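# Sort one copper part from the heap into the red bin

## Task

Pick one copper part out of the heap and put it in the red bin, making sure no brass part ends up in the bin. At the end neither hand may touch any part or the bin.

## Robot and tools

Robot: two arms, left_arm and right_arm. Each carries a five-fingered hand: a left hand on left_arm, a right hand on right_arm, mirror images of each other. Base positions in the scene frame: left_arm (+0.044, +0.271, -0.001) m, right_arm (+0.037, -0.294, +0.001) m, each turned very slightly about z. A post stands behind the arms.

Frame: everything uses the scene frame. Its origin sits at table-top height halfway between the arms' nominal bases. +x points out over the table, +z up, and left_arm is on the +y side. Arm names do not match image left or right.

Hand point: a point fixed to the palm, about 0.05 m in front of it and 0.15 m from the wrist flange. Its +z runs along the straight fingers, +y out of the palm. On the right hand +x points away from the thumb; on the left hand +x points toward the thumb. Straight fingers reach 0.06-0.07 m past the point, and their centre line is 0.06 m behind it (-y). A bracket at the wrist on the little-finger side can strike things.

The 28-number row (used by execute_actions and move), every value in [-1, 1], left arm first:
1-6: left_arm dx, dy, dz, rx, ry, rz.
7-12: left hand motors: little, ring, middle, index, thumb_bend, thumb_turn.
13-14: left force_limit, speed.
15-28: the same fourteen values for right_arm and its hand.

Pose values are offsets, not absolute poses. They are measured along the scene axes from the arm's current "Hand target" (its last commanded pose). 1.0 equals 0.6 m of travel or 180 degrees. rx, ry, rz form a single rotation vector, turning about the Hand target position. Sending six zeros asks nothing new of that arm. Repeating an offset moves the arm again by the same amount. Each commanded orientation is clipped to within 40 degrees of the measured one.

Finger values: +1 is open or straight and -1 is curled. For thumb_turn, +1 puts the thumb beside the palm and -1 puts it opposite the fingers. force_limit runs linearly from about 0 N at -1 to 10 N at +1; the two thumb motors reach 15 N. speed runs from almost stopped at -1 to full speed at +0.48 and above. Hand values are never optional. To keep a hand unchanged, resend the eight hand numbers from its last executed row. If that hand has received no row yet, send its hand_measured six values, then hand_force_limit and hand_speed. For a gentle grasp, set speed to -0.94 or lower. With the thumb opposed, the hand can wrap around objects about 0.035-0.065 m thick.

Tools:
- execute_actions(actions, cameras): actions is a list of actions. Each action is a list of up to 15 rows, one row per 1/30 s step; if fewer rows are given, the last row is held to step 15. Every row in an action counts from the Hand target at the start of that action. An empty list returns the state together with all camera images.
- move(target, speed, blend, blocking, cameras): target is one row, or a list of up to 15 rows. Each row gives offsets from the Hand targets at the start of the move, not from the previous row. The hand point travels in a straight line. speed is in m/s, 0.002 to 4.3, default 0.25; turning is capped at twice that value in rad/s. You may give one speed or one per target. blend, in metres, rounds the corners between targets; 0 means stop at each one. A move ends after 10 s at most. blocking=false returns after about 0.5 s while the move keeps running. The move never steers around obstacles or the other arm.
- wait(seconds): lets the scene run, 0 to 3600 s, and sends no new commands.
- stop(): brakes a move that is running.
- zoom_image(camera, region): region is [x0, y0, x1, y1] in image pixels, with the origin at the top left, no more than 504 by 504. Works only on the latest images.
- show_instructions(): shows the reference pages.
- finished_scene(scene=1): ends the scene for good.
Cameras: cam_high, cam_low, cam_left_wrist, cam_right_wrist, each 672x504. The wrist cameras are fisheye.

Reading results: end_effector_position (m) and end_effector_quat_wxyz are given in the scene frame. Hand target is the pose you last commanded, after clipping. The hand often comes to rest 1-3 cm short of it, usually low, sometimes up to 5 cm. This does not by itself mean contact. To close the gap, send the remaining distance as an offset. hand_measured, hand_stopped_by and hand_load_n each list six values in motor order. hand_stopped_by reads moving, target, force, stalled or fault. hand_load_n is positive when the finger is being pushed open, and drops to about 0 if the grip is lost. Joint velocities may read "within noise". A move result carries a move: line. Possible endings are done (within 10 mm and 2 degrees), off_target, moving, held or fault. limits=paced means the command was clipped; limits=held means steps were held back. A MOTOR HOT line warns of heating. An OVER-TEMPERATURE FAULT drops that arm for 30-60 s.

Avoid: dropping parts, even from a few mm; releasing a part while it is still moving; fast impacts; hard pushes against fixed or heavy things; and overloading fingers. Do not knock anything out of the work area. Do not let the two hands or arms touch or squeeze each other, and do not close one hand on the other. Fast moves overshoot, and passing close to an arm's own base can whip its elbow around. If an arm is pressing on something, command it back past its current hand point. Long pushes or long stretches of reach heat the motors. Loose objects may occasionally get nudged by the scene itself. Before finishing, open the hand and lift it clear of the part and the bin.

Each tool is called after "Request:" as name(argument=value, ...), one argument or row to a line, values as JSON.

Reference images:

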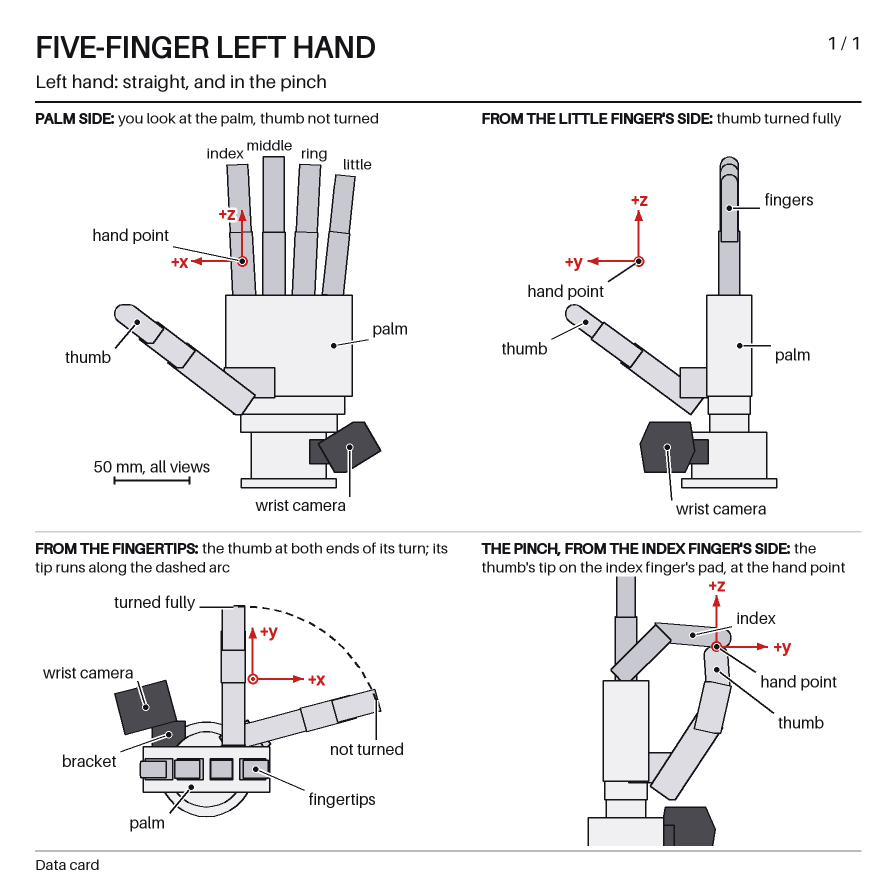

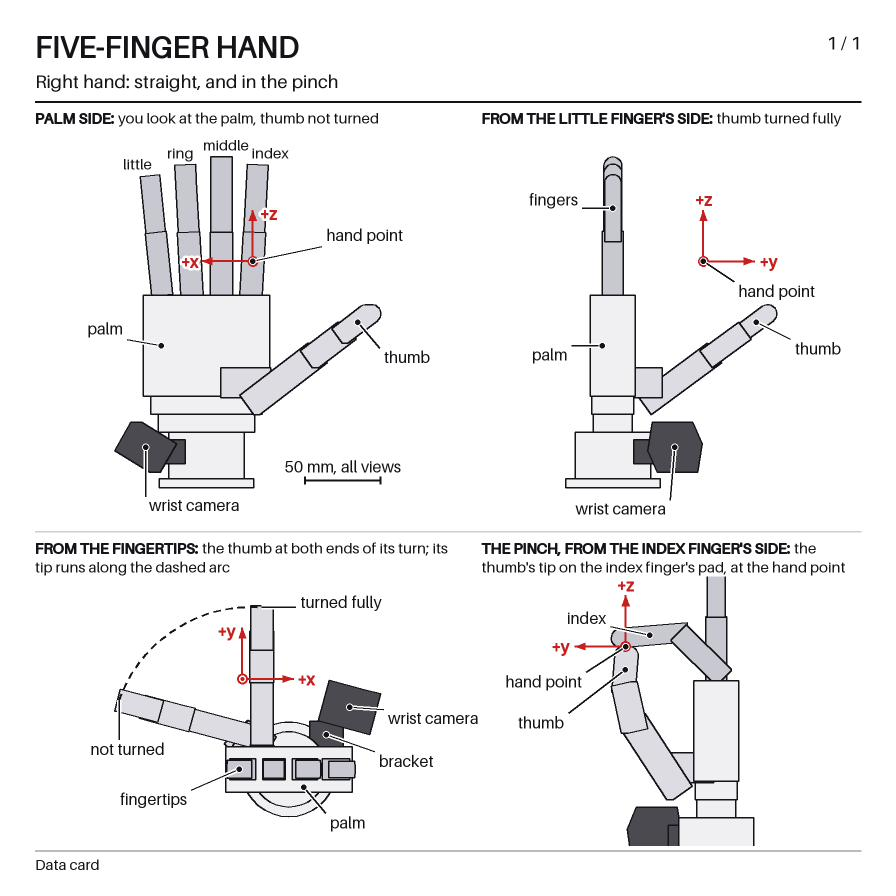

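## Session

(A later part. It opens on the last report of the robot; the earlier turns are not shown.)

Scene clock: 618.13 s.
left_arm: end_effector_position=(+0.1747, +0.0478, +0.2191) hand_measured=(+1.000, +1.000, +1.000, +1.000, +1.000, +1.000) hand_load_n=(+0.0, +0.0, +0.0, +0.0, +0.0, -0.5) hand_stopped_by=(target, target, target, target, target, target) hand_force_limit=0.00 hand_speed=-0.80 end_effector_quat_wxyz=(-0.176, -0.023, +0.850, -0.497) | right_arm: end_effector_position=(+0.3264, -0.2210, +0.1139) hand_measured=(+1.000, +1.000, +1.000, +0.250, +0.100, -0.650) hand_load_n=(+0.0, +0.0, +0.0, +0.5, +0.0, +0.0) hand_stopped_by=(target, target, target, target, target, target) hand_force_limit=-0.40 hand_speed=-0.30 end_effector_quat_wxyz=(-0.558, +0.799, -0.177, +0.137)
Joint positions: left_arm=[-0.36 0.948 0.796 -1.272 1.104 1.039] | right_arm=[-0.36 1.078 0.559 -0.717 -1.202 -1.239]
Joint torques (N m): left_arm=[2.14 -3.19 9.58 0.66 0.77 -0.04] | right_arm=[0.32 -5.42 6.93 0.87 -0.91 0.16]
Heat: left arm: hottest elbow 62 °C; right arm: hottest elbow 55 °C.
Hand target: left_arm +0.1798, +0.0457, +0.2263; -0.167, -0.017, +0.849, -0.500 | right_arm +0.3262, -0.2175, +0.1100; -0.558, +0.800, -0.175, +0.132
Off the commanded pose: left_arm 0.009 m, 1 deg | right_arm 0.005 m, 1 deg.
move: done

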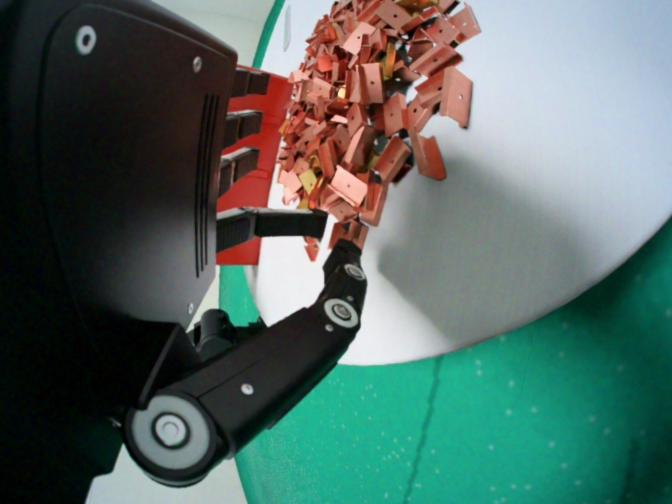

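Request:
move(
  target=[0,0,0,0,0,0,1,1,1,1,1,1,0,-0.8,0,0,-0.0165,0,0,0,1,1,1,0.25,0.1,-0.65,-0.4,-0.3],
  speed=0.05,
  cameras=["cam_right_wrist"],
)

Request:
zoom_image(
  camera="cam_right_wrist",
  region=[300, 170, 440, 310],
)

Scene clock: 630.33 s.
left_arm: end_effector_position=(+0.1747, +0.0478, +0.2191) hand_measured=(+1.000, +1.000, +1.000, +1.000, +1.000, +1.000) hand_load_n=(+0.0, +0.0, +0.0, +0.0, +0.0, +0.0) hand_stopped_by=(target, target, target, target, target, target) hand_force_limit=0.00 hand_speed=-0.80 end_effector_quat_wxyz=(-0.176, -0.023, +0.850, -0.497) | right_arm: end_effector_position=(+0.3267, -0.2211, +0.1049) hand_measured=(+1.000, +1.000, +1.000, +0.250, +0.100, -0.650) hand_load_n=(+0.0, +0.0, +0.0, +0.0, +0.0, +0.0) hand_stopped_by=(target, target, target, target, target, target) hand_force_limit=-0.40 hand_speed=-0.30 end_effector_quat_wxyz=(-0.558, +0.799, -0.177, +0.137)
Joint positions: left_arm=[-0.36 0.948 0.796 -1.272 1.104 1.039] | right_arm=[-0.36 1.097 0.543 -0.682 -1.202 -1.236]
Joint torques (N m): left_arm=[2.08 -3.25 9.58 0.65 0.77 -0.03] | right_arm=[0.32 -5.42 6.68 0.85 -0.91 0.13]
Heat: left arm: hottest elbow 62 °C; right arm: hottest elbow 55 °C.
Hand target: left_arm +0.1798, +0.0457, +0.2263; -0.167, -0.017, +0.849, -0.500 | right_arm +0.3262, -0.2175, +0.1002; -0.558, +0.800, -0.175, +0.132
Off the commanded pose: left_arm 0.009 m, 1 deg | right_arm 0.006 m, 1 deg.
move: done

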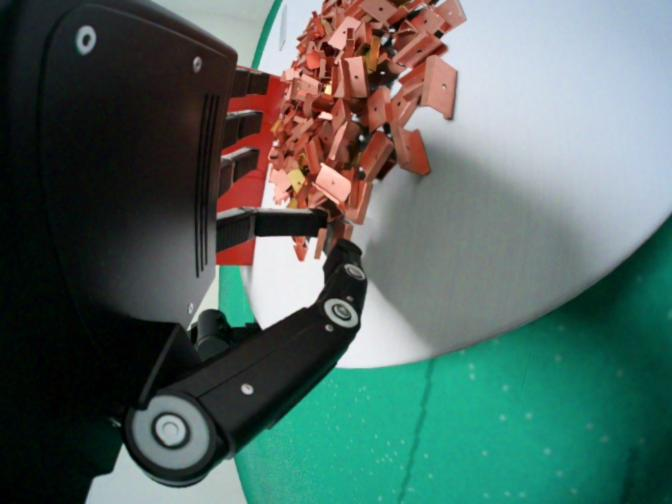

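Scaled by 3.600 from the camera's image (finer frame: 960x720).

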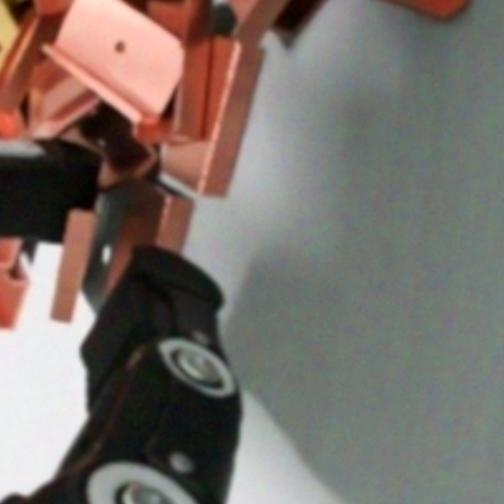

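Request:
zoom_image(
  camera="cam_right_wrist",
  region=[305, 205, 365, 265],
)

Request:
zoom_image(
  camera="cam_right_wrist",
  region=[280, 130, 480, 330],
)

Scaled by 8.400 from the camera's image (finer frame: 960x720).

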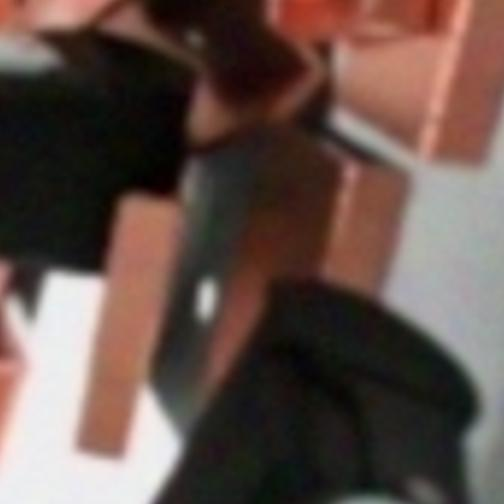

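Scaled by 2.520 from the camera's image (finer frame: 960x720).

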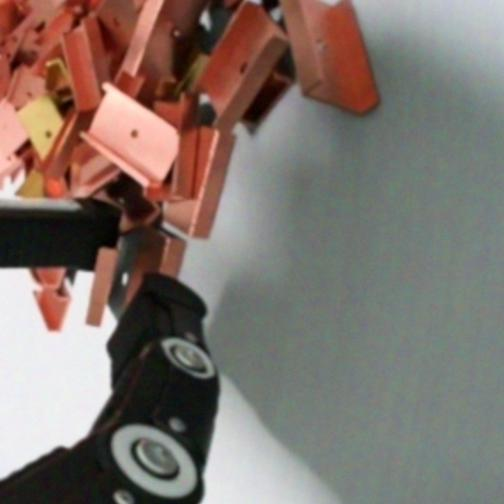

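Request:
move(
  target=[0,0,0,0,0,0,1,1,1,1,1,1,0,-0.8,0,0,-0.0095,0,0,0,1,1,1,0.25,0.1,-0.65,-0.4,-0.3],
  speed=0.05,
  cameras=["cam_right_wrist"],
)

Request:
zoom_image(
  camera="cam_right_wrist",
  region=[305, 205, 365, 265],
)

Scene clock: 645.17 s.
left_arm: end_effector_position=(+0.1747, +0.0478, +0.2191) hand_measured=(+1.000, +1.000, +1.000, +1.000, +1.000, +1.000) hand_load_n=(-0.5, +0.0, +0.0, +0.0, +0.0, +0.0) hand_stopped_by=(target, target, target, target, target, target) hand_force_limit=0.00 hand_speed=-0.80 end_effector_quat_wxyz=(-0.176, -0.023, +0.850, -0.497) | right_arm: end_effector_position=(+0.3281, -0.2209, +0.1031) hand_measured=(+1.000, +1.000, +1.000, +0.250, +0.100, -0.650) hand_load_n=(+0.0, +0.0, +0.0, +0.0, +0.5, +0.0) hand_stopped_by=(target, target, target, target, target, target) hand_force_limit=-0.40 hand_speed=-0.30 end_effector_quat_wxyz=(-0.560, +0.798, -0.176, +0.139)
Joint positions: left_arm=[-0.36 0.948 0.796 -1.272 1.104 1.039] | right_arm=[-0.36 1.104 0.539 -0.664 -1.207 -1.232]
Joint torques (N m): left_arm=[2.14 -3.25 9.57 0.66 0.77 -0.04] | right_arm=[0.26 -5.07 6.24 0.96 -0.7 0.08]
Heat: left arm: hottest elbow 62 °C; right arm: hottest elbow 54 °C.
Hand target: left_arm +0.1798, +0.0457, +0.2263; -0.167, -0.017, +0.849, -0.500 | right_arm +0.3261, -0.2175, +0.0943; -0.558, +0.800, -0.175, +0.132
Off the commanded pose: left_arm 0.009 m, 1 deg | right_arm 0.009 m, 1 deg.
move: done

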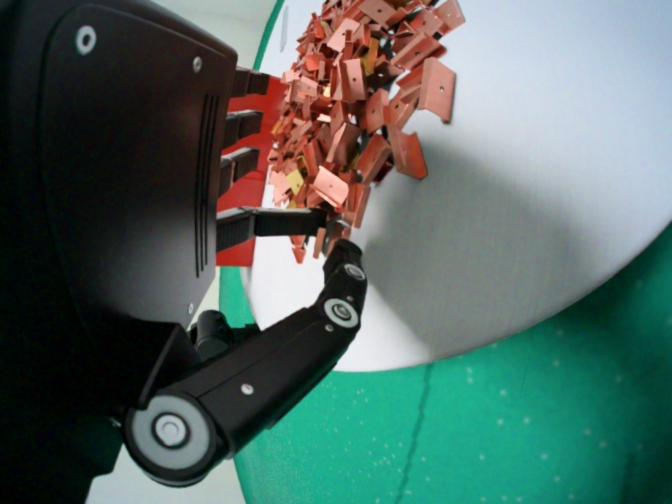

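Scaled by 8.400 from the camera's image (finer frame: 960x720).

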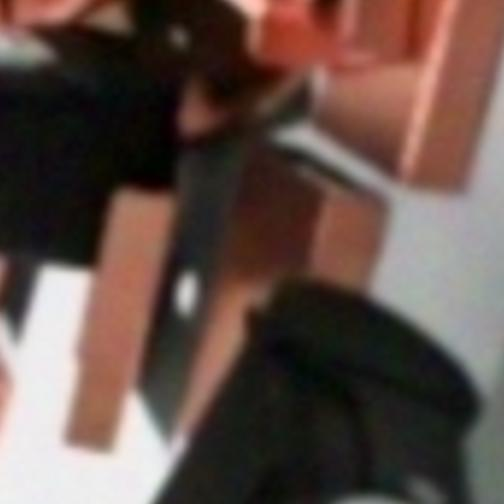

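Request:
move(
  target=[0,0,0,0,0,0,1,1,1,1,1,1,0,-0.8,0,0,0,0,0,0,1,1,1,0.02,0.1,-0.65,-0.6,-0.8],
  speed=0.05,
  cameras=["cam_right_wrist"],
)

Request:
zoom_image(
  camera="cam_right_wrist",
  region=[305, 205, 365, 265],
)

Scene clock: 648.13 s.
left_arm: end_effector_position=(+0.1747, +0.0478, +0.2191) hand_measured=(+1.000, +1.000, +1.000, +1.000, +1.000, +1.000) hand_load_n=(+0.0, -0.5, +0.5, +0.0, +0.0, -0.5) hand_stopped_by=(target, target, target, target, target, target) hand_force_limit=0.00 hand_speed=-0.80 end_effector_quat_wxyz=(-0.176, -0.023, +0.850, -0.497) | right_arm: end_effector_position=(+0.3286, -0.2207, +0.1032) hand_measured=(+1.000, +1.000, +1.000, +0.020, +0.100, -0.650) hand_load_n=(+0.0, -0.5, +0.0, +1.0, +0.0, +0.0) hand_stopped_by=(target, target, target, target, target, target) hand_force_limit=-0.60 hand_speed=-0.80 end_effector_quat_wxyz=(-0.560, +0.798, -0.175, +0.139)
Joint positions: left_arm=[-0.36 0.948 0.796 -1.272 1.104 1.039] | right_arm=[-0.359 1.105 0.539 -0.66 -1.208 -1.232]
Joint torques (N m): left_arm=[2.08 -3.25 9.58 0.66 0.77 -0.04] | right_arm=[0.26 -5.19 6.26 0.83 -0.65 0.08]
Heat: left arm: hottest elbow 62 °C; right arm: hottest elbow 54 °C.
Hand target: left_arm +0.1798, +0.0457, +0.2263; -0.167, -0.017, +0.849, -0.500 | right_arm +0.3261, -0.2175, +0.0944; -0.558, +0.800, -0.175, +0.132
Off the commanded pose: left_arm 0.009 m, 1 deg | right_arm 0.010 m, 1 deg.
move: done

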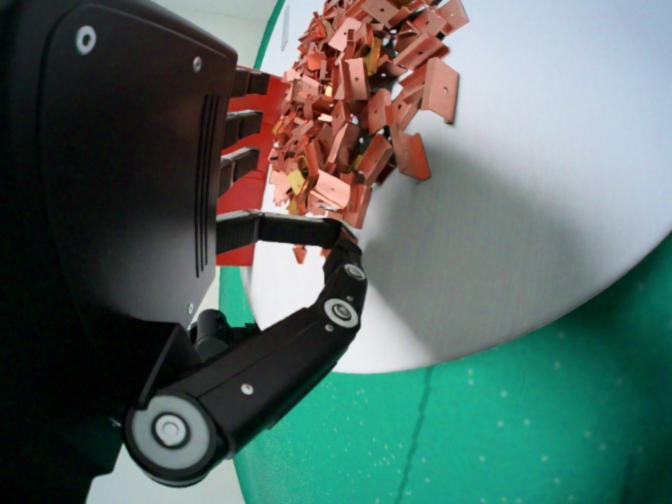

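Scaled by 8.400 from the camera's image (finer frame: 960x720).

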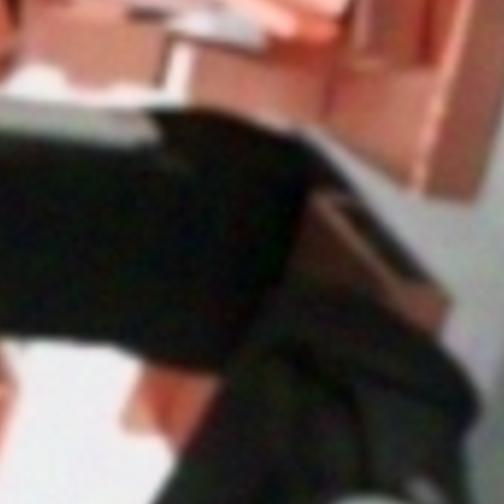

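Request:
move(
  target=[0,0,0,0,0,0,1,1,1,1,1,1,0,-0.8,0,0,0,0,0,0,1,1,1,-0.25,0.1,-0.65,-0.5,-0.9],
  speed=0.05,
  cameras=["cam_right_wrist"],
)

Request:
zoom_image(
  camera="cam_right_wrist",
  region=[305, 205, 365, 265],
)

Scene clock: 653.07 s.
left_arm: end_effector_position=(+0.1747, +0.0478, +0.2191) hand_measured=(+1.000, +1.000, +1.000, +1.000, +1.000, +1.000) hand_load_n=(+0.0, +0.0, +0.0, +0.0, +0.0, -0.5) hand_stopped_by=(target, target, target, target, target, target) hand_force_limit=0.00 hand_speed=-0.80 end_effector_quat_wxyz=(-0.176, -0.023, +0.850, -0.497) | right_arm: end_effector_position=(+0.3286, -0.2209, +0.1027) hand_measured=(+1.000, +1.000, +1.000, -0.238, +0.100, -0.650) hand_load_n=(+0.0, +0.0, +0.0, +3.0, +0.0, +0.0) hand_stopped_by=(target, target, target, force, target, target) hand_force_limit=-0.50 hand_speed=-0.90 end_effector_quat_wxyz=(-0.560, +0.798, -0.176, +0.139)
Joint positions: left_arm=[-0.36 0.948 0.796 -1.272 1.104 1.039] | right_arm=[-0.359 1.106 0.539 -0.66 -1.207 -1.232]
Joint torques (N m): left_arm=[2.2 -3.19 9.59 0.65 0.78 -0.04] | right_arm=[0.21 -5.19 6.26 0.84 -0.71 0.08]
Heat: left arm: hottest elbow 62 °C; right arm: hottest elbow 53 °C.
Hand target: left_arm +0.1798, +0.0457, +0.2263; -0.167, -0.017, +0.849, -0.500 | right_arm +0.3261, -0.2175, +0.0943; -0.558, +0.800, -0.175, +0.132
Off the commanded pose: left_arm 0.009 m, 1 deg | right_arm 0.009 m, 1 deg.
move: done

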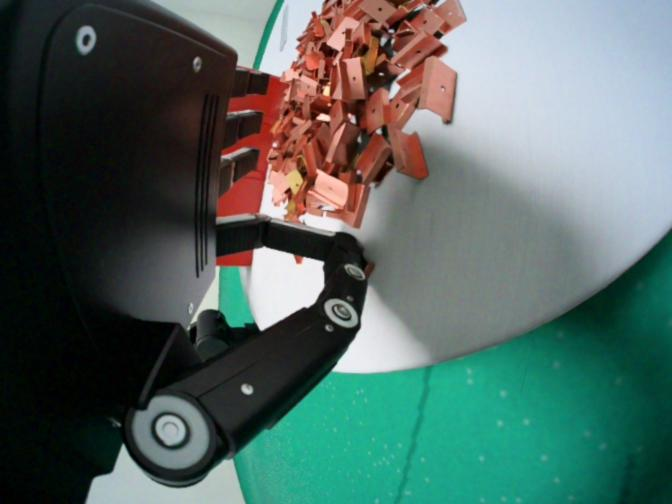

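Scaled by 8.400 from the camera's image (finer frame: 960x720).

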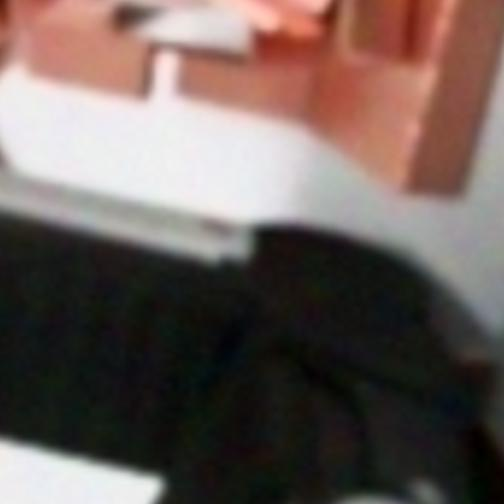

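Request:
move(
  target=[0,0,0,0,0,0,1,1,1,1,1,1,0,-0.8,-0.01,-0.04,0.09,0,0,0,1,1,1,-0.25,0.1,-0.65,-0.5,-0.9],
  speed=0.05,
  cameras=["cam_right_wrist","cam_high","cam_low"],
)

Request:
zoom_image(
  camera="cam_right_wrist",
  region=[280, 170, 440, 330],
)

Request:
zoom_image(
  camera="cam_low",
  region=[140, 190, 240, 270],
)

Scene clock: 659.80 s.
left_arm: end_effector_position=(+0.1747, +0.0478, +0.2191) hand_measured=(+1.000, +1.000, +1.000, +1.000, +1.000, +1.000) hand_load_n=(+0.0, +0.0, +0.0, -0.5, +0.0, -0.5) hand_stopped_by=(target, target, target, target, target, target) hand_force_limit=0.00 hand_speed=-0.80 end_effector_quat_wxyz=(-0.176, -0.023, +0.850, -0.497) | right_arm: end_effector_position=(+0.3068, -0.2321, +0.1329) hand_measured=(+1.000, +1.000, +1.000, -0.238, +0.100, -0.650) hand_load_n=(+0.0, +0.0, +0.0, +3.0, +0.0, +0.0) hand_stopped_by=(target, target, target, force, target, target) hand_force_limit=-0.50 hand_speed=-0.90 end_effector_quat_wxyz=(-0.561, +0.800, -0.183, +0.110)
Joint positions: left_arm=[-0.36 0.948 0.796 -1.272 1.104 1.039] | right_arm=[-0.424 1.09 0.633 -1.055 -1.216 -1.478]
Joint torques (N m): left_arm=[2.14 -3.25 9.58 0.66 0.77 -0.04] | right_arm=[-1.9 -7 10.02 -0.47 -1.17 0.03]
Heat: left arm: hottest elbow 62 °C; right arm: hottest elbow 54 °C.
Hand target: left_arm +0.1798, +0.0457, +0.2263; -0.167, -0.017, +0.849, -0.500 | right_arm +0.3202, -0.2416, +0.1485; -0.558, +0.800, -0.175, +0.132
Off the commanded pose: left_arm 0.009 m, 1 deg | right_arm 0.022 m, 3 deg.
move: off_target (right_arm)
Images, in order (width x height): cam_high 672x504, cam_low 672x504, cam_right_wrist 672x504.

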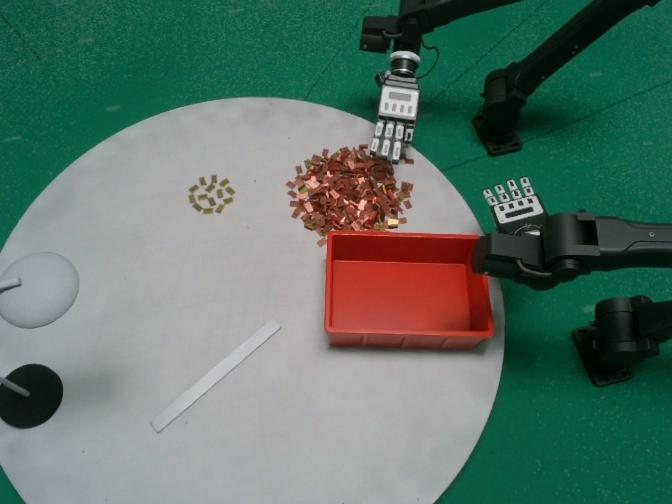

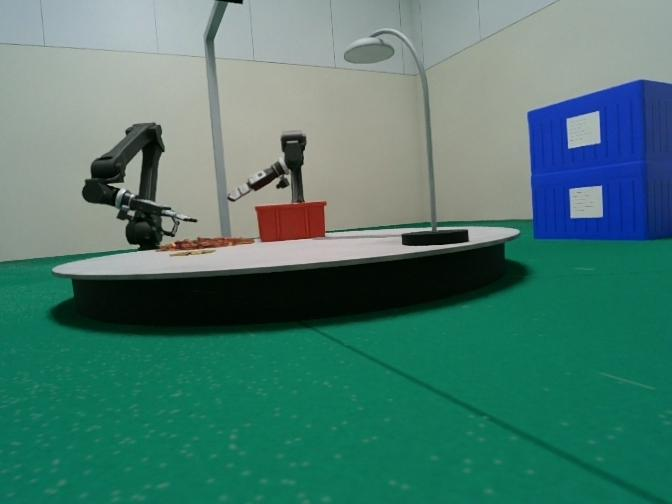

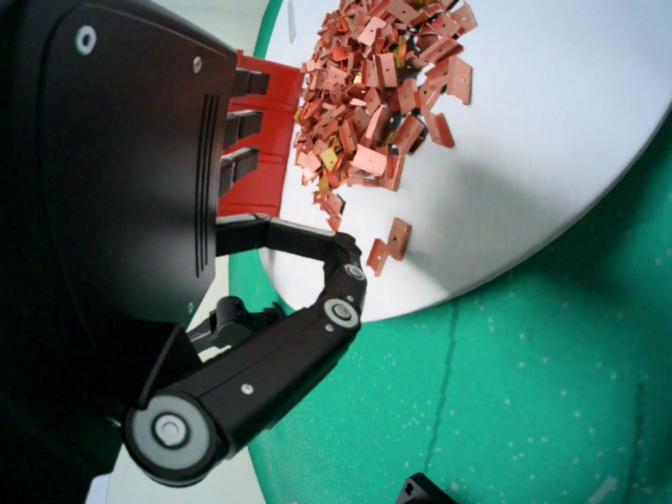

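Scaled by 3.150 from the camera's image (finer frame: 960x720).

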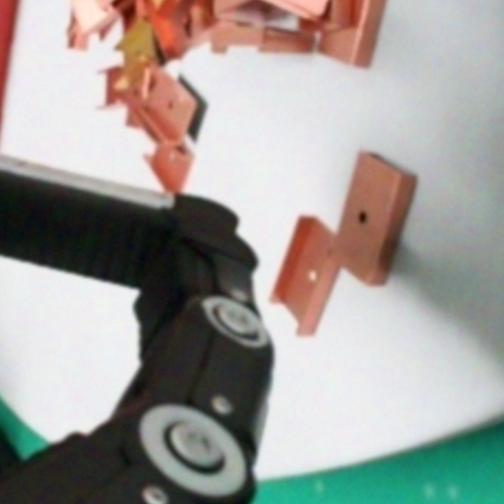

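Scaled by 5.040.

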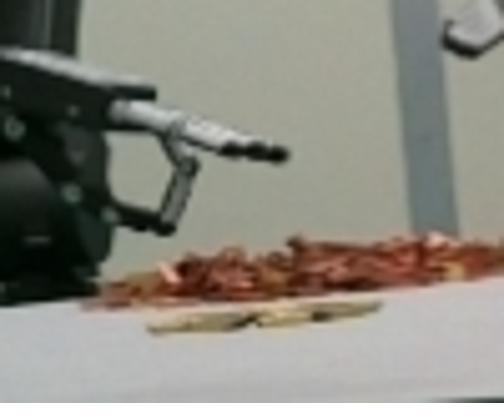

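Request:
move(
  target=[
    [0,0,0,0,0,0,1,1,1,1,1,1,0,-0.8,-0.0565,0.0508,-0.0142,0,0,0,1,1,0.35,0.35,0.1,-1,-0.4,-0.3],
    [0,0,0,0,0,0,1,1,1,1,1,1,0,-0.8,-0.0565,0.0508,-0.0558,0,0,0,1,1,0.35,0.35,0.1,-1,-0.4,-0.3],
  ],
  speed=0.06,
  cameras=["cam_right_wrist","cam_high","cam_low"],
)

Request:
zoom_image(
  camera="cam_right_wrist",
  region=[280, 150, 440, 310],
)

Scene clock: 691.93 s.
left_arm: end_effector_position=(+0.1747, +0.0478, +0.2191) hand_measured=(+1.000, +1.000, +1.000, +1.000, +1.000, +1.000) hand_load_n=(+0.0, +0.0, +0.0, +0.0, +0.0, -0.5) hand_stopped_by=(target, target, target, target, target, target) hand_force_limit=0.00 hand_speed=-0.80 end_effector_quat_wxyz=(-0.176, -0.023, +0.850, -0.497) | right_arm: end_effector_position=(+0.2866, -0.2143, +0.1181) hand_measured=(+1.000, +1.000, +1.000, +0.350, +0.100, -1.000) hand_load_n=(+0.0, +0.0, +0.5, +0.0, +0.0, +0.0) hand_stopped_by=(target, target, fault, target, target, target) hand_force_limit=-0.40 hand_speed=-0.30 end_effector_quat_wxyz=(-0.558, +0.799, -0.177, +0.137)
Joint positions: left_arm=[-0.36 0.948 0.796 -1.272 1.104 1.039] | right_arm=[-0.39 0.945 0.499 -0.865 -1.211 -1.318]
Joint torques (N m): left_arm=[2.14 -3.19 9.58 0.66 0.77 -0.03] | right_arm=[0.32 -3.84 7.15 0.76 -0.94 0.15]
Heat: left arm: hottest elbow 63 °C; right arm: hottest elbow 58 °C.
Hand target: left_arm +0.1798, +0.0457, +0.2263; -0.167, -0.017, +0.849, -0.500 | right_arm +0.2863, -0.2111, +0.1149; -0.558, +0.800, -0.175, +0.132
Off the commanded pose: left_arm 0.009 m, 1 deg | right_arm 0.004 m, 1 deg.
move: done
Images, in order (width x height): cam_high 672x504, cam_low 672x504, cam_right_wrist 672x504.

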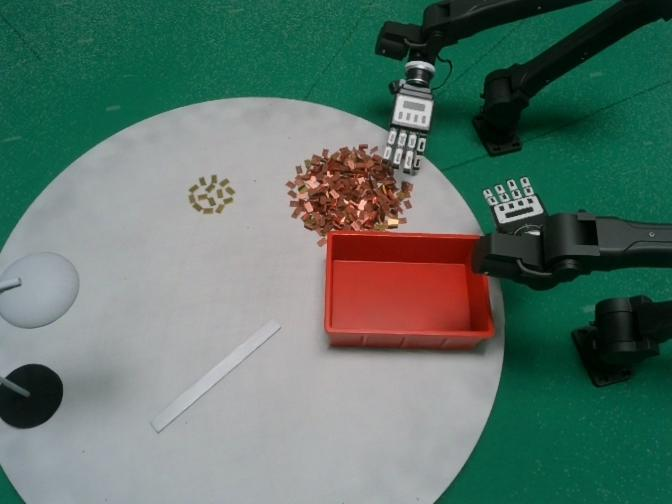

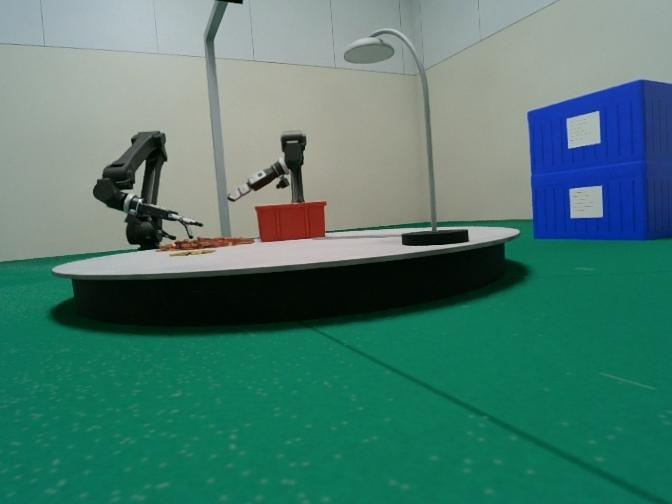

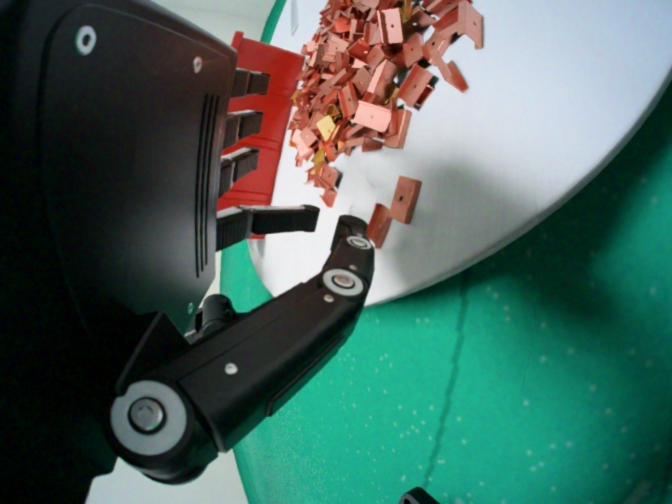

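Scaled by 3.150 from the camera's image (finer frame: 960x720).

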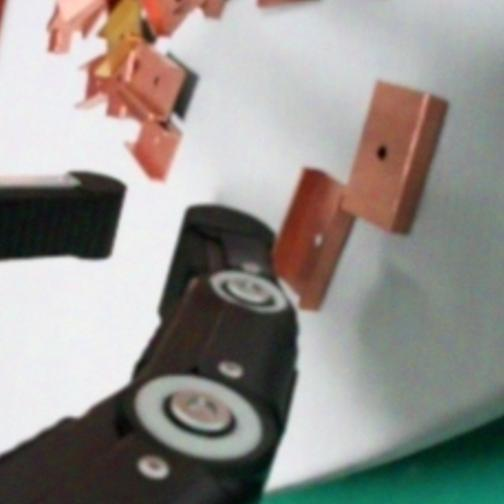

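Request:
zoom_image(
  camera="cam_right_wrist",
  region=[355, 170, 425, 255],
)

Scaled by 5.929 from the camera's image (finer frame: 960x720).

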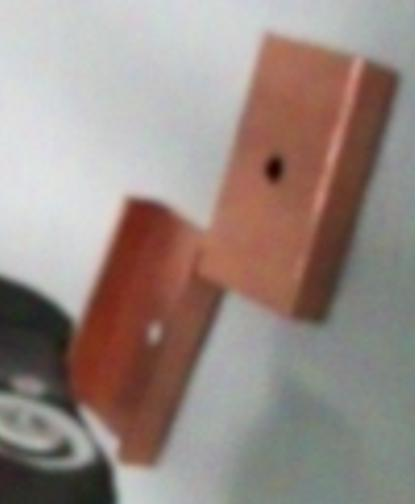

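Request:
move(
  target=[0,0,0,0,0,0,1,1,1,1,1,1,0,-0.8,0.0067,-0.0067,-0.018,0,0,0,1,1,1,0.3,0.1,-0.65,-0.4,-0.3],
  speed=0.06,
  cameras=["cam_right_wrist"],
)

Request:
zoom_image(
  camera="cam_right_wrist",
  region=[300, 170, 440, 310],
)

Scene clock: 722.70 s.
left_arm: end_effector_position=(+0.1747, +0.0478, +0.2191) hand_measured=(+1.000, +1.000, +1.000, +1.000, +1.000, +1.000) hand_load_n=(+0.0, -0.5, +0.0, +0.0, +0.0, +0.0) hand_stopped_by=(target, target, target, target, target, target) hand_force_limit=0.00 hand_speed=-0.80 end_effector_quat_wxyz=(-0.176, -0.023, +0.850, -0.497) | right_arm: end_effector_position=(+0.2895, -0.2155, +0.1074) hand_measured=(+1.000, +1.000, +1.000, +0.300, +0.100, -0.650) hand_load_n=(+0.0, +0.0, +0.0, +0.0, +0.0, +0.0) hand_stopped_by=(target, target, fault, target, target, target) hand_force_limit=-0.40 hand_speed=-0.30 end_effector_quat_wxyz=(-0.558, +0.799, -0.180, +0.130)
Joint positions: left_arm=[-0.36 0.948 0.796 -1.272 1.104 1.039] | right_arm=[-0.39 0.993 0.494 -0.839 -1.211 -1.329]
Joint torques (N m): left_arm=[2.14 -3.19 9.58 0.65 0.77 -0.03] | right_arm=[-0.5 -4.37 6.87 0.64 -1.05 0.02]
Heat: left arm: hottest elbow 63 °C; right arm: hottest elbow 56 °C.
Hand target: left_arm +0.1798, +0.0457, +0.2263; -0.167, -0.017, +0.849, -0.500 | right_arm +0.2903, -0.2151, +0.1041; -0.558, +0.801, -0.175, +0.132
Off the commanded pose: left_arm 0.009 m, 1 deg | right_arm 0.003 m, 1 deg.
move: done

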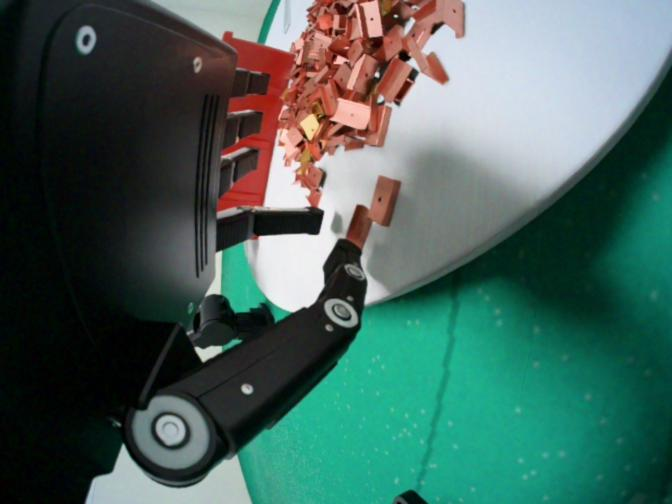

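Scaled by 3.600 from the camera's image (finer frame: 960x720).

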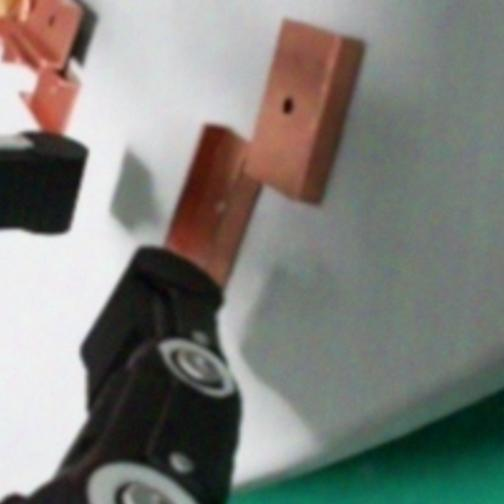

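Request:
move(
  target=[0,0,0,0,0,0,1,1,1,1,1,1,0,-0.8,0.005,-0.002,-0.0115,0,0,0,1,1,1,0.3,0.1,-0.65,-0.4,-0.3],
  speed=0.06,
  cameras=["cam_right_wrist"],
)

Request:
zoom_image(
  camera="cam_right_wrist",
  region=[300, 170, 440, 310],
)

Scene clock: 730.53 s.
left_arm: end_effector_position=(+0.1747, +0.0478, +0.2191) hand_measured=(+1.000, +1.000, +1.000, +1.000, +1.000, +1.000) hand_load_n=(+0.0, +0.0, +0.0, +0.0, +0.0, -0.5) hand_stopped_by=(target, target, target, target, target, target) hand_force_limit=0.00 hand_speed=-0.80 end_effector_quat_wxyz=(-0.176, -0.023, +0.850, -0.497) | right_arm: end_effector_position=(+0.2928, -0.2168, +0.1009) hand_measured=(+1.000, +1.000, +1.000, +0.300, +0.100, -0.650) hand_load_n=(+0.0, +0.0, -0.5, -0.5, +0.0, +0.0) hand_stopped_by=(target, target, fault, target, target, target) hand_force_limit=-0.40 hand_speed=-0.30 end_effector_quat_wxyz=(-0.558, +0.800, -0.179, +0.131)
Joint positions: left_arm=[-0.36 0.948 0.796 -1.272 1.104 1.039] | right_arm=[-0.39 1.017 0.489 -0.808 -1.211 -1.332]
Joint torques (N m): left_arm=[2.14 -3.25 9.58 0.66 0.77 -0.04] | right_arm=[-0.44 -4.37 6.68 0.68 -1.05 0.03]
Heat: left arm: hottest elbow 63 °C; right arm: hottest elbow 56 °C.
Hand target: left_arm +0.1798, +0.0457, +0.2263; -0.167, -0.017, +0.849, -0.500 | right_arm +0.2933, -0.2163, +0.0972; -0.558, +0.800, -0.175, +0.132
Off the commanded pose: left_arm 0.009 m, 1 deg | right_arm 0.004 m, 0 deg.
move: done

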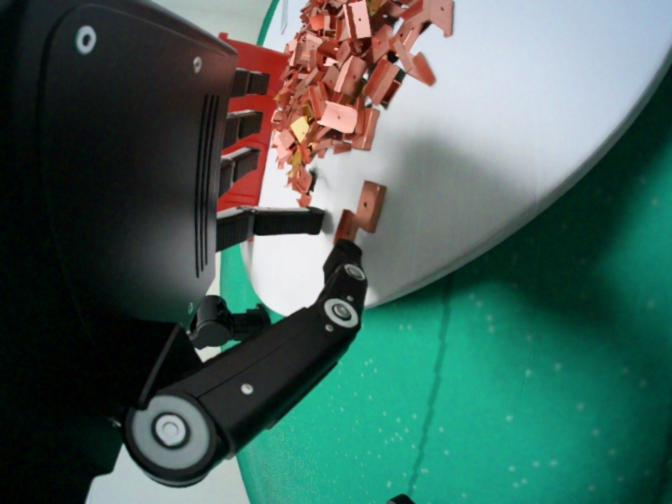

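Scaled by 3.600 from the camera's image (finer frame: 960x720).

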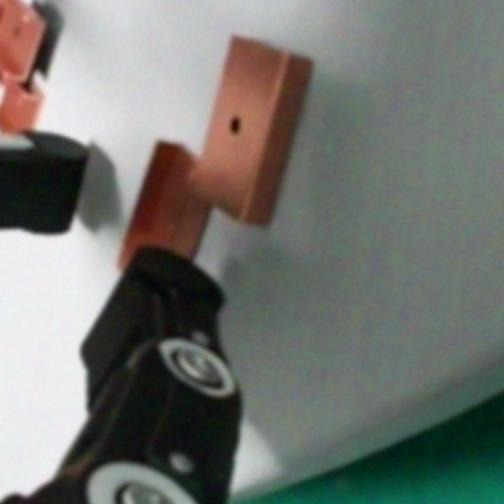

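Request:
move(
  target=[0,0,0,0,0,0,1,1,1,1,1,1,0,-0.8,0,0,0,0,0,0,1,1,1,0.0,0.1,-0.65,-0.6,-0.85],
  speed=0.05,
  cameras=["cam_right_wrist"],
)

Request:
zoom_image(
  camera="cam_right_wrist",
  region=[305, 180, 385, 260],
)

Scene clock: 735.40 s.
left_arm: end_effector_position=(+0.1747, +0.0478, +0.2191) hand_measured=(+1.000, +1.000, +1.000, +1.000, +1.000, +1.000) hand_load_n=(-0.5, +0.0, -0.5, +0.0, +0.0, +0.0) hand_stopped_by=(target, target, target, target, target, target) hand_force_limit=0.00 hand_speed=-0.80 end_effector_quat_wxyz=(-0.176, -0.023, +0.850, -0.497) | right_arm: end_effector_position=(+0.2928, -0.2160, +0.1020) hand_measured=(+1.000, +1.000, +1.000, +0.000, +0.100, -0.650) hand_load_n=(+0.0, +0.0, +0.0, +1.0, +0.0, +0.0) hand_stopped_by=(target, target, fault, target, target, target) hand_force_limit=-0.60 hand_speed=-0.85 end_effector_quat_wxyz=(-0.561, +0.798, -0.178, +0.131)
Joint positions: left_arm=[-0.36 0.948 0.796 -1.272 1.104 1.039] | right_arm=[-0.39 1.017 0.489 -0.808 -1.217 -1.332]
Joint torques (N m): left_arm=[2.08 -3.19 9.59 0.66 0.78 -0.04] | right_arm=[-0.44 -4.37 6.71 0.7 -0.78 0.03]
Heat: left arm: hottest elbow 63 °C; right arm: hottest elbow 56 °C.
Hand target: left_arm +0.1798, +0.0457, +0.2263; -0.167, -0.017, +0.849, -0.500 | right_arm +0.2933, -0.2162, +0.0972; -0.558, +0.800, -0.175, +0.132
Off the commanded pose: left_arm 0.009 m, 1 deg | right_arm 0.005 m, 1 deg.
move: done

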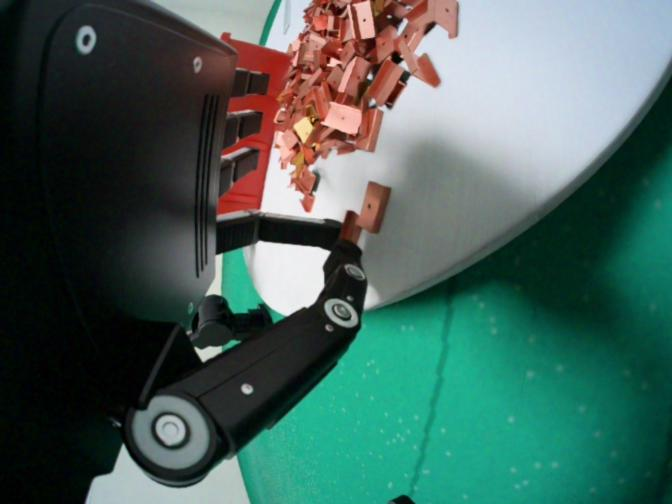

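Scaled by 6.300 from the camera's image (finer frame: 960x720).

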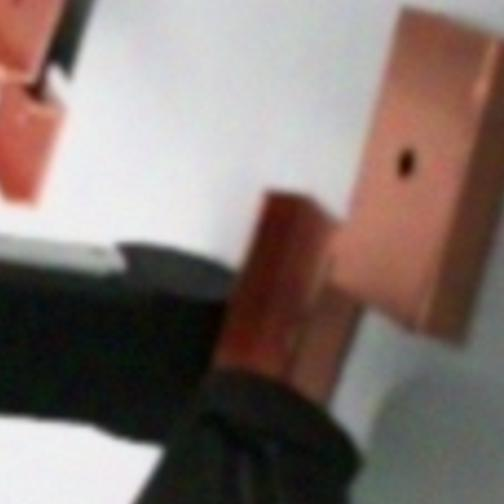

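Request:
move(
  target=[0,0,0,0,0,0,1,1,1,1,1,1,0,-0.8,0,0,0,0,0,0,1,1,1,-0.08,0.1,-0.65,-0.5,-0.9],
  speed=0.05,
  cameras=["cam_right_wrist"],
)

Request:
zoom_image(
  camera="cam_right_wrist",
  region=[305, 180, 385, 260],
)

Scene clock: 742.60 s.
left_arm: end_effector_position=(+0.1747, +0.0478, +0.2191) hand_measured=(+1.000, +1.000, +1.000, +1.000, +1.000, +1.000) hand_load_n=(+0.0, +0.0, +0.0, +0.0, +0.0, -0.5) hand_stopped_by=(target, target, target, target, target, target) hand_force_limit=0.00 hand_speed=-0.80 end_effector_quat_wxyz=(-0.176, -0.023, +0.850, -0.497) | right_arm: end_effector_position=(+0.2928, -0.2160, +0.1020) hand_measured=(+1.000, +1.000, +1.000, -0.080, +0.100, -0.650) hand_load_n=(+0.0, +0.0, +0.0, +1.0, +0.0, +0.0) hand_stopped_by=(target, target, fault, target, target, target) hand_force_limit=-0.50 hand_speed=-0.90 end_effector_quat_wxyz=(-0.561, +0.798, -0.178, +0.131)
Joint positions: left_arm=[-0.36 0.948 0.796 -1.272 1.104 1.039] | right_arm=[-0.39 1.017 0.489 -0.808 -1.217 -1.332]
Joint torques (N m): left_arm=[2.14 -3.19 9.58 0.66 0.77 -0.04] | right_arm=[-0.5 -4.6 6.71 0.69 -0.75 0.03]
Heat: left arm: hottest elbow 63 °C; right arm: hottest elbow 56 °C.
Hand target: left_arm +0.1798, +0.0457, +0.2263; -0.167, -0.017, +0.849, -0.500 | right_arm +0.2933, -0.2163, +0.0972; -0.558, +0.800, -0.175, +0.132
Off the commanded pose: left_arm 0.009 m, 1 deg | right_arm 0.005 m, 1 deg.
move: done

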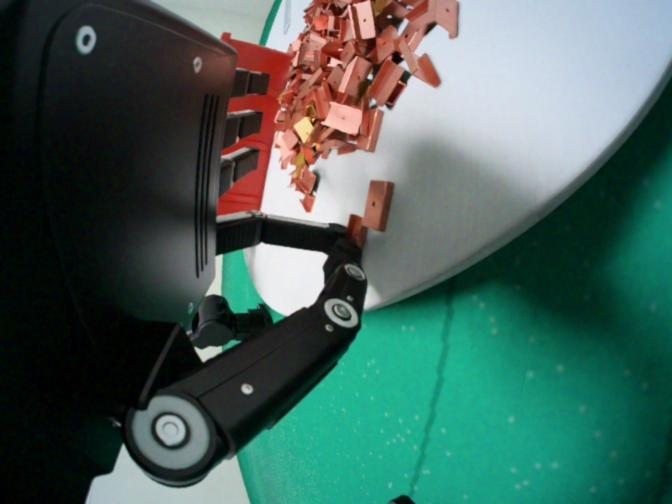

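Scaled by 6.300 from the camera's image (finer frame: 960x720).

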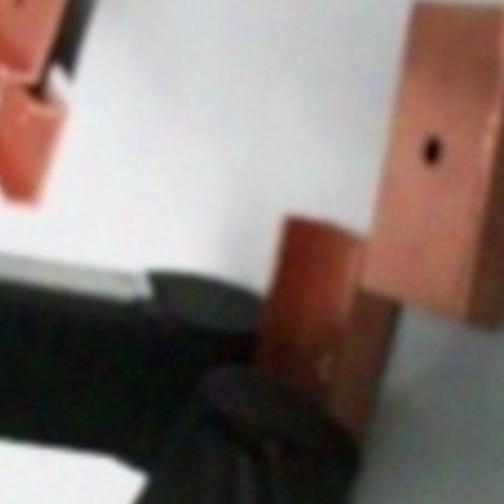

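Request:
move(
  target=[
    [0,0,0,0,0,0,1,1,1,1,1,1,0,-0.8,0,0,0.0,0,0,0,1,1,1,0.3,0.1,-0.65,-0.4,-0.3],
    [0,0,0,0,0,0,1,1,1,1,1,1,0,-0.8,0,0,0.05,0,0,0,1,1,1,0.3,0.1,-0.65,-0.4,-0.3],
  ],
  speed=0.06,
  cameras=["cam_right_wrist"],
)

Request:
zoom_image(
  camera="cam_right_wrist",
  region=[300, 150, 440, 290],
)

Scene clock: 755.33 s.
left_arm: end_effector_position=(+0.1747, +0.0478, +0.2191) hand_measured=(+1.000, +1.000, +1.000, +1.000, +1.000, +1.000) hand_load_n=(+0.0, +0.0, +0.0, +0.0, -0.5, -0.5) hand_stopped_by=(target, target, target, target, target, target) hand_force_limit=0.00 hand_speed=-0.80 end_effector_quat_wxyz=(-0.176, -0.023, +0.850, -0.497) | right_arm: end_effector_position=(+0.2806, -0.2119, +0.1117) hand_measured=(+1.000, +1.000, +1.000, +0.300, +0.100, -0.650) hand_load_n=(+0.0, +0.0, +0.0, +0.0, +0.0, +0.0) hand_stopped_by=(target, target, fault, target, target, target) hand_force_limit=-0.40 hand_speed=-0.30 end_effector_quat_wxyz=(-0.561, +0.798, -0.188, +0.117)
Joint positions: left_arm=[-0.36 0.948 0.796 -1.272 1.104 1.039] | right_arm=[-0.39 0.974 0.495 -0.893 -1.213 -1.332]
Joint torques (N m): left_arm=[2.08 -3.19 9.58 0.66 0.77 -0.04] | right_arm=[-0.44 -5.54 10.21 -0.29 -0.95 0.07]
Heat: left arm: hottest elbow 63 °C; right arm: hottest elbow 56 °C.
Hand target: left_arm +0.1798, +0.0457, +0.2263; -0.167, -0.017, +0.849, -0.500 | right_arm +0.2933, -0.2163, +0.1273; -0.558, +0.800, -0.175, +0.132
Off the commanded pose: left_arm 0.009 m, 1 deg | right_arm 0.020 m, 2 deg.
move: off_target (right_arm)

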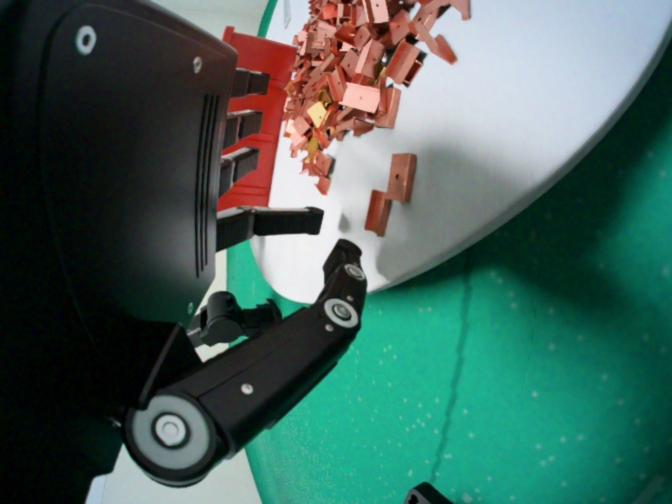

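Scaled by 3.600 from the camera's image (finer frame: 960x720).

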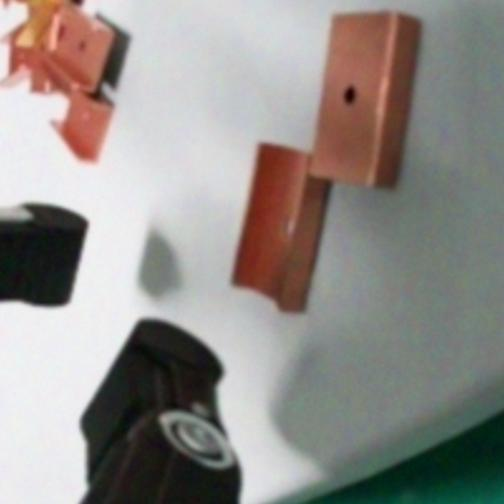

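Request:
move(
  target=[0,0,0,0,0,0,1,1,1,1,1,1,0,-0.8,-0.01,0,-0.043,0,0,0,1,1,1,0.0,0.1,-0.65,-0.4,-0.3],
  speed=0.06,
  cameras=["cam_right_wrist"],
)

Request:
zoom_image(
  camera="cam_right_wrist",
  region=[300, 150, 440, 290],
)

Scene clock: 760.57 s.
left_arm: end_effector_position=(+0.1747, +0.0478, +0.2191) hand_measured=(+1.000, +1.000, +1.000, +1.000, +1.000, +1.000) hand_load_n=(+0.0, +0.0, +0.0, +0.0, +0.0, -0.5) hand_stopped_by=(target, target, target, target, target, target) hand_force_limit=0.00 hand_speed=-0.80 end_effector_quat_wxyz=(-0.176, -0.023, +0.850, -0.497) | right_arm: end_effector_position=(+0.2861, -0.2143, +0.1056) hand_measured=(+1.000, +1.000, +1.000, +0.000, +0.100, -0.650) hand_load_n=(+0.0, +0.0, +0.0, +0.0, +0.0, +0.0) hand_stopped_by=(target, target, fault, target, target, target) hand_force_limit=-0.40 hand_speed=-0.30 end_effector_quat_wxyz=(-0.559, +0.800, -0.175, +0.129)
Joint positions: left_arm=[-0.36 0.948 0.796 -1.272 1.104 1.039] | right_arm=[-0.39 0.992 0.489 -0.856 -1.213 -1.356]
Joint torques (N m): left_arm=[2.14 -3.19 9.58 0.66 0.77 -0.04] | right_arm=[-1.08 -4.13 6.74 0.66 -1.03 0.02]
Heat: left arm: hottest elbow 63 °C; right arm: hottest elbow 58 °C.
Hand target: left_arm +0.1798, +0.0457, +0.2263; -0.167, -0.017, +0.849, -0.500 | right_arm +0.2874, -0.2163, +0.1015; -0.558, +0.800, -0.175, +0.132
Off the commanded pose: left_arm 0.009 m, 1 deg | right_arm 0.005 m, 0 deg.
move: done

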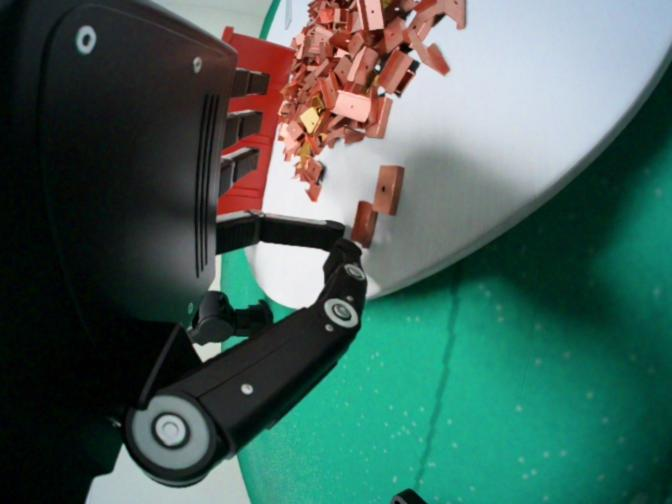

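Scaled by 3.600 from the camera's image (finer frame: 960x720).

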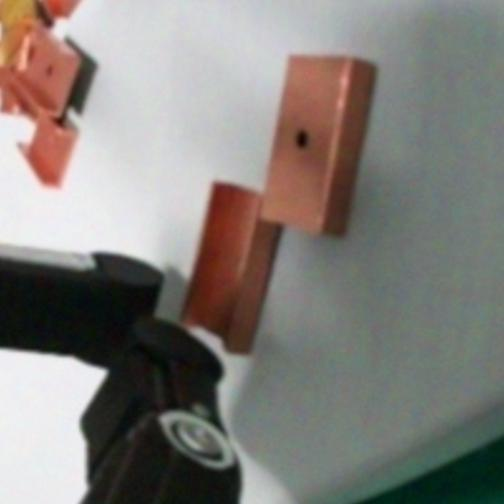

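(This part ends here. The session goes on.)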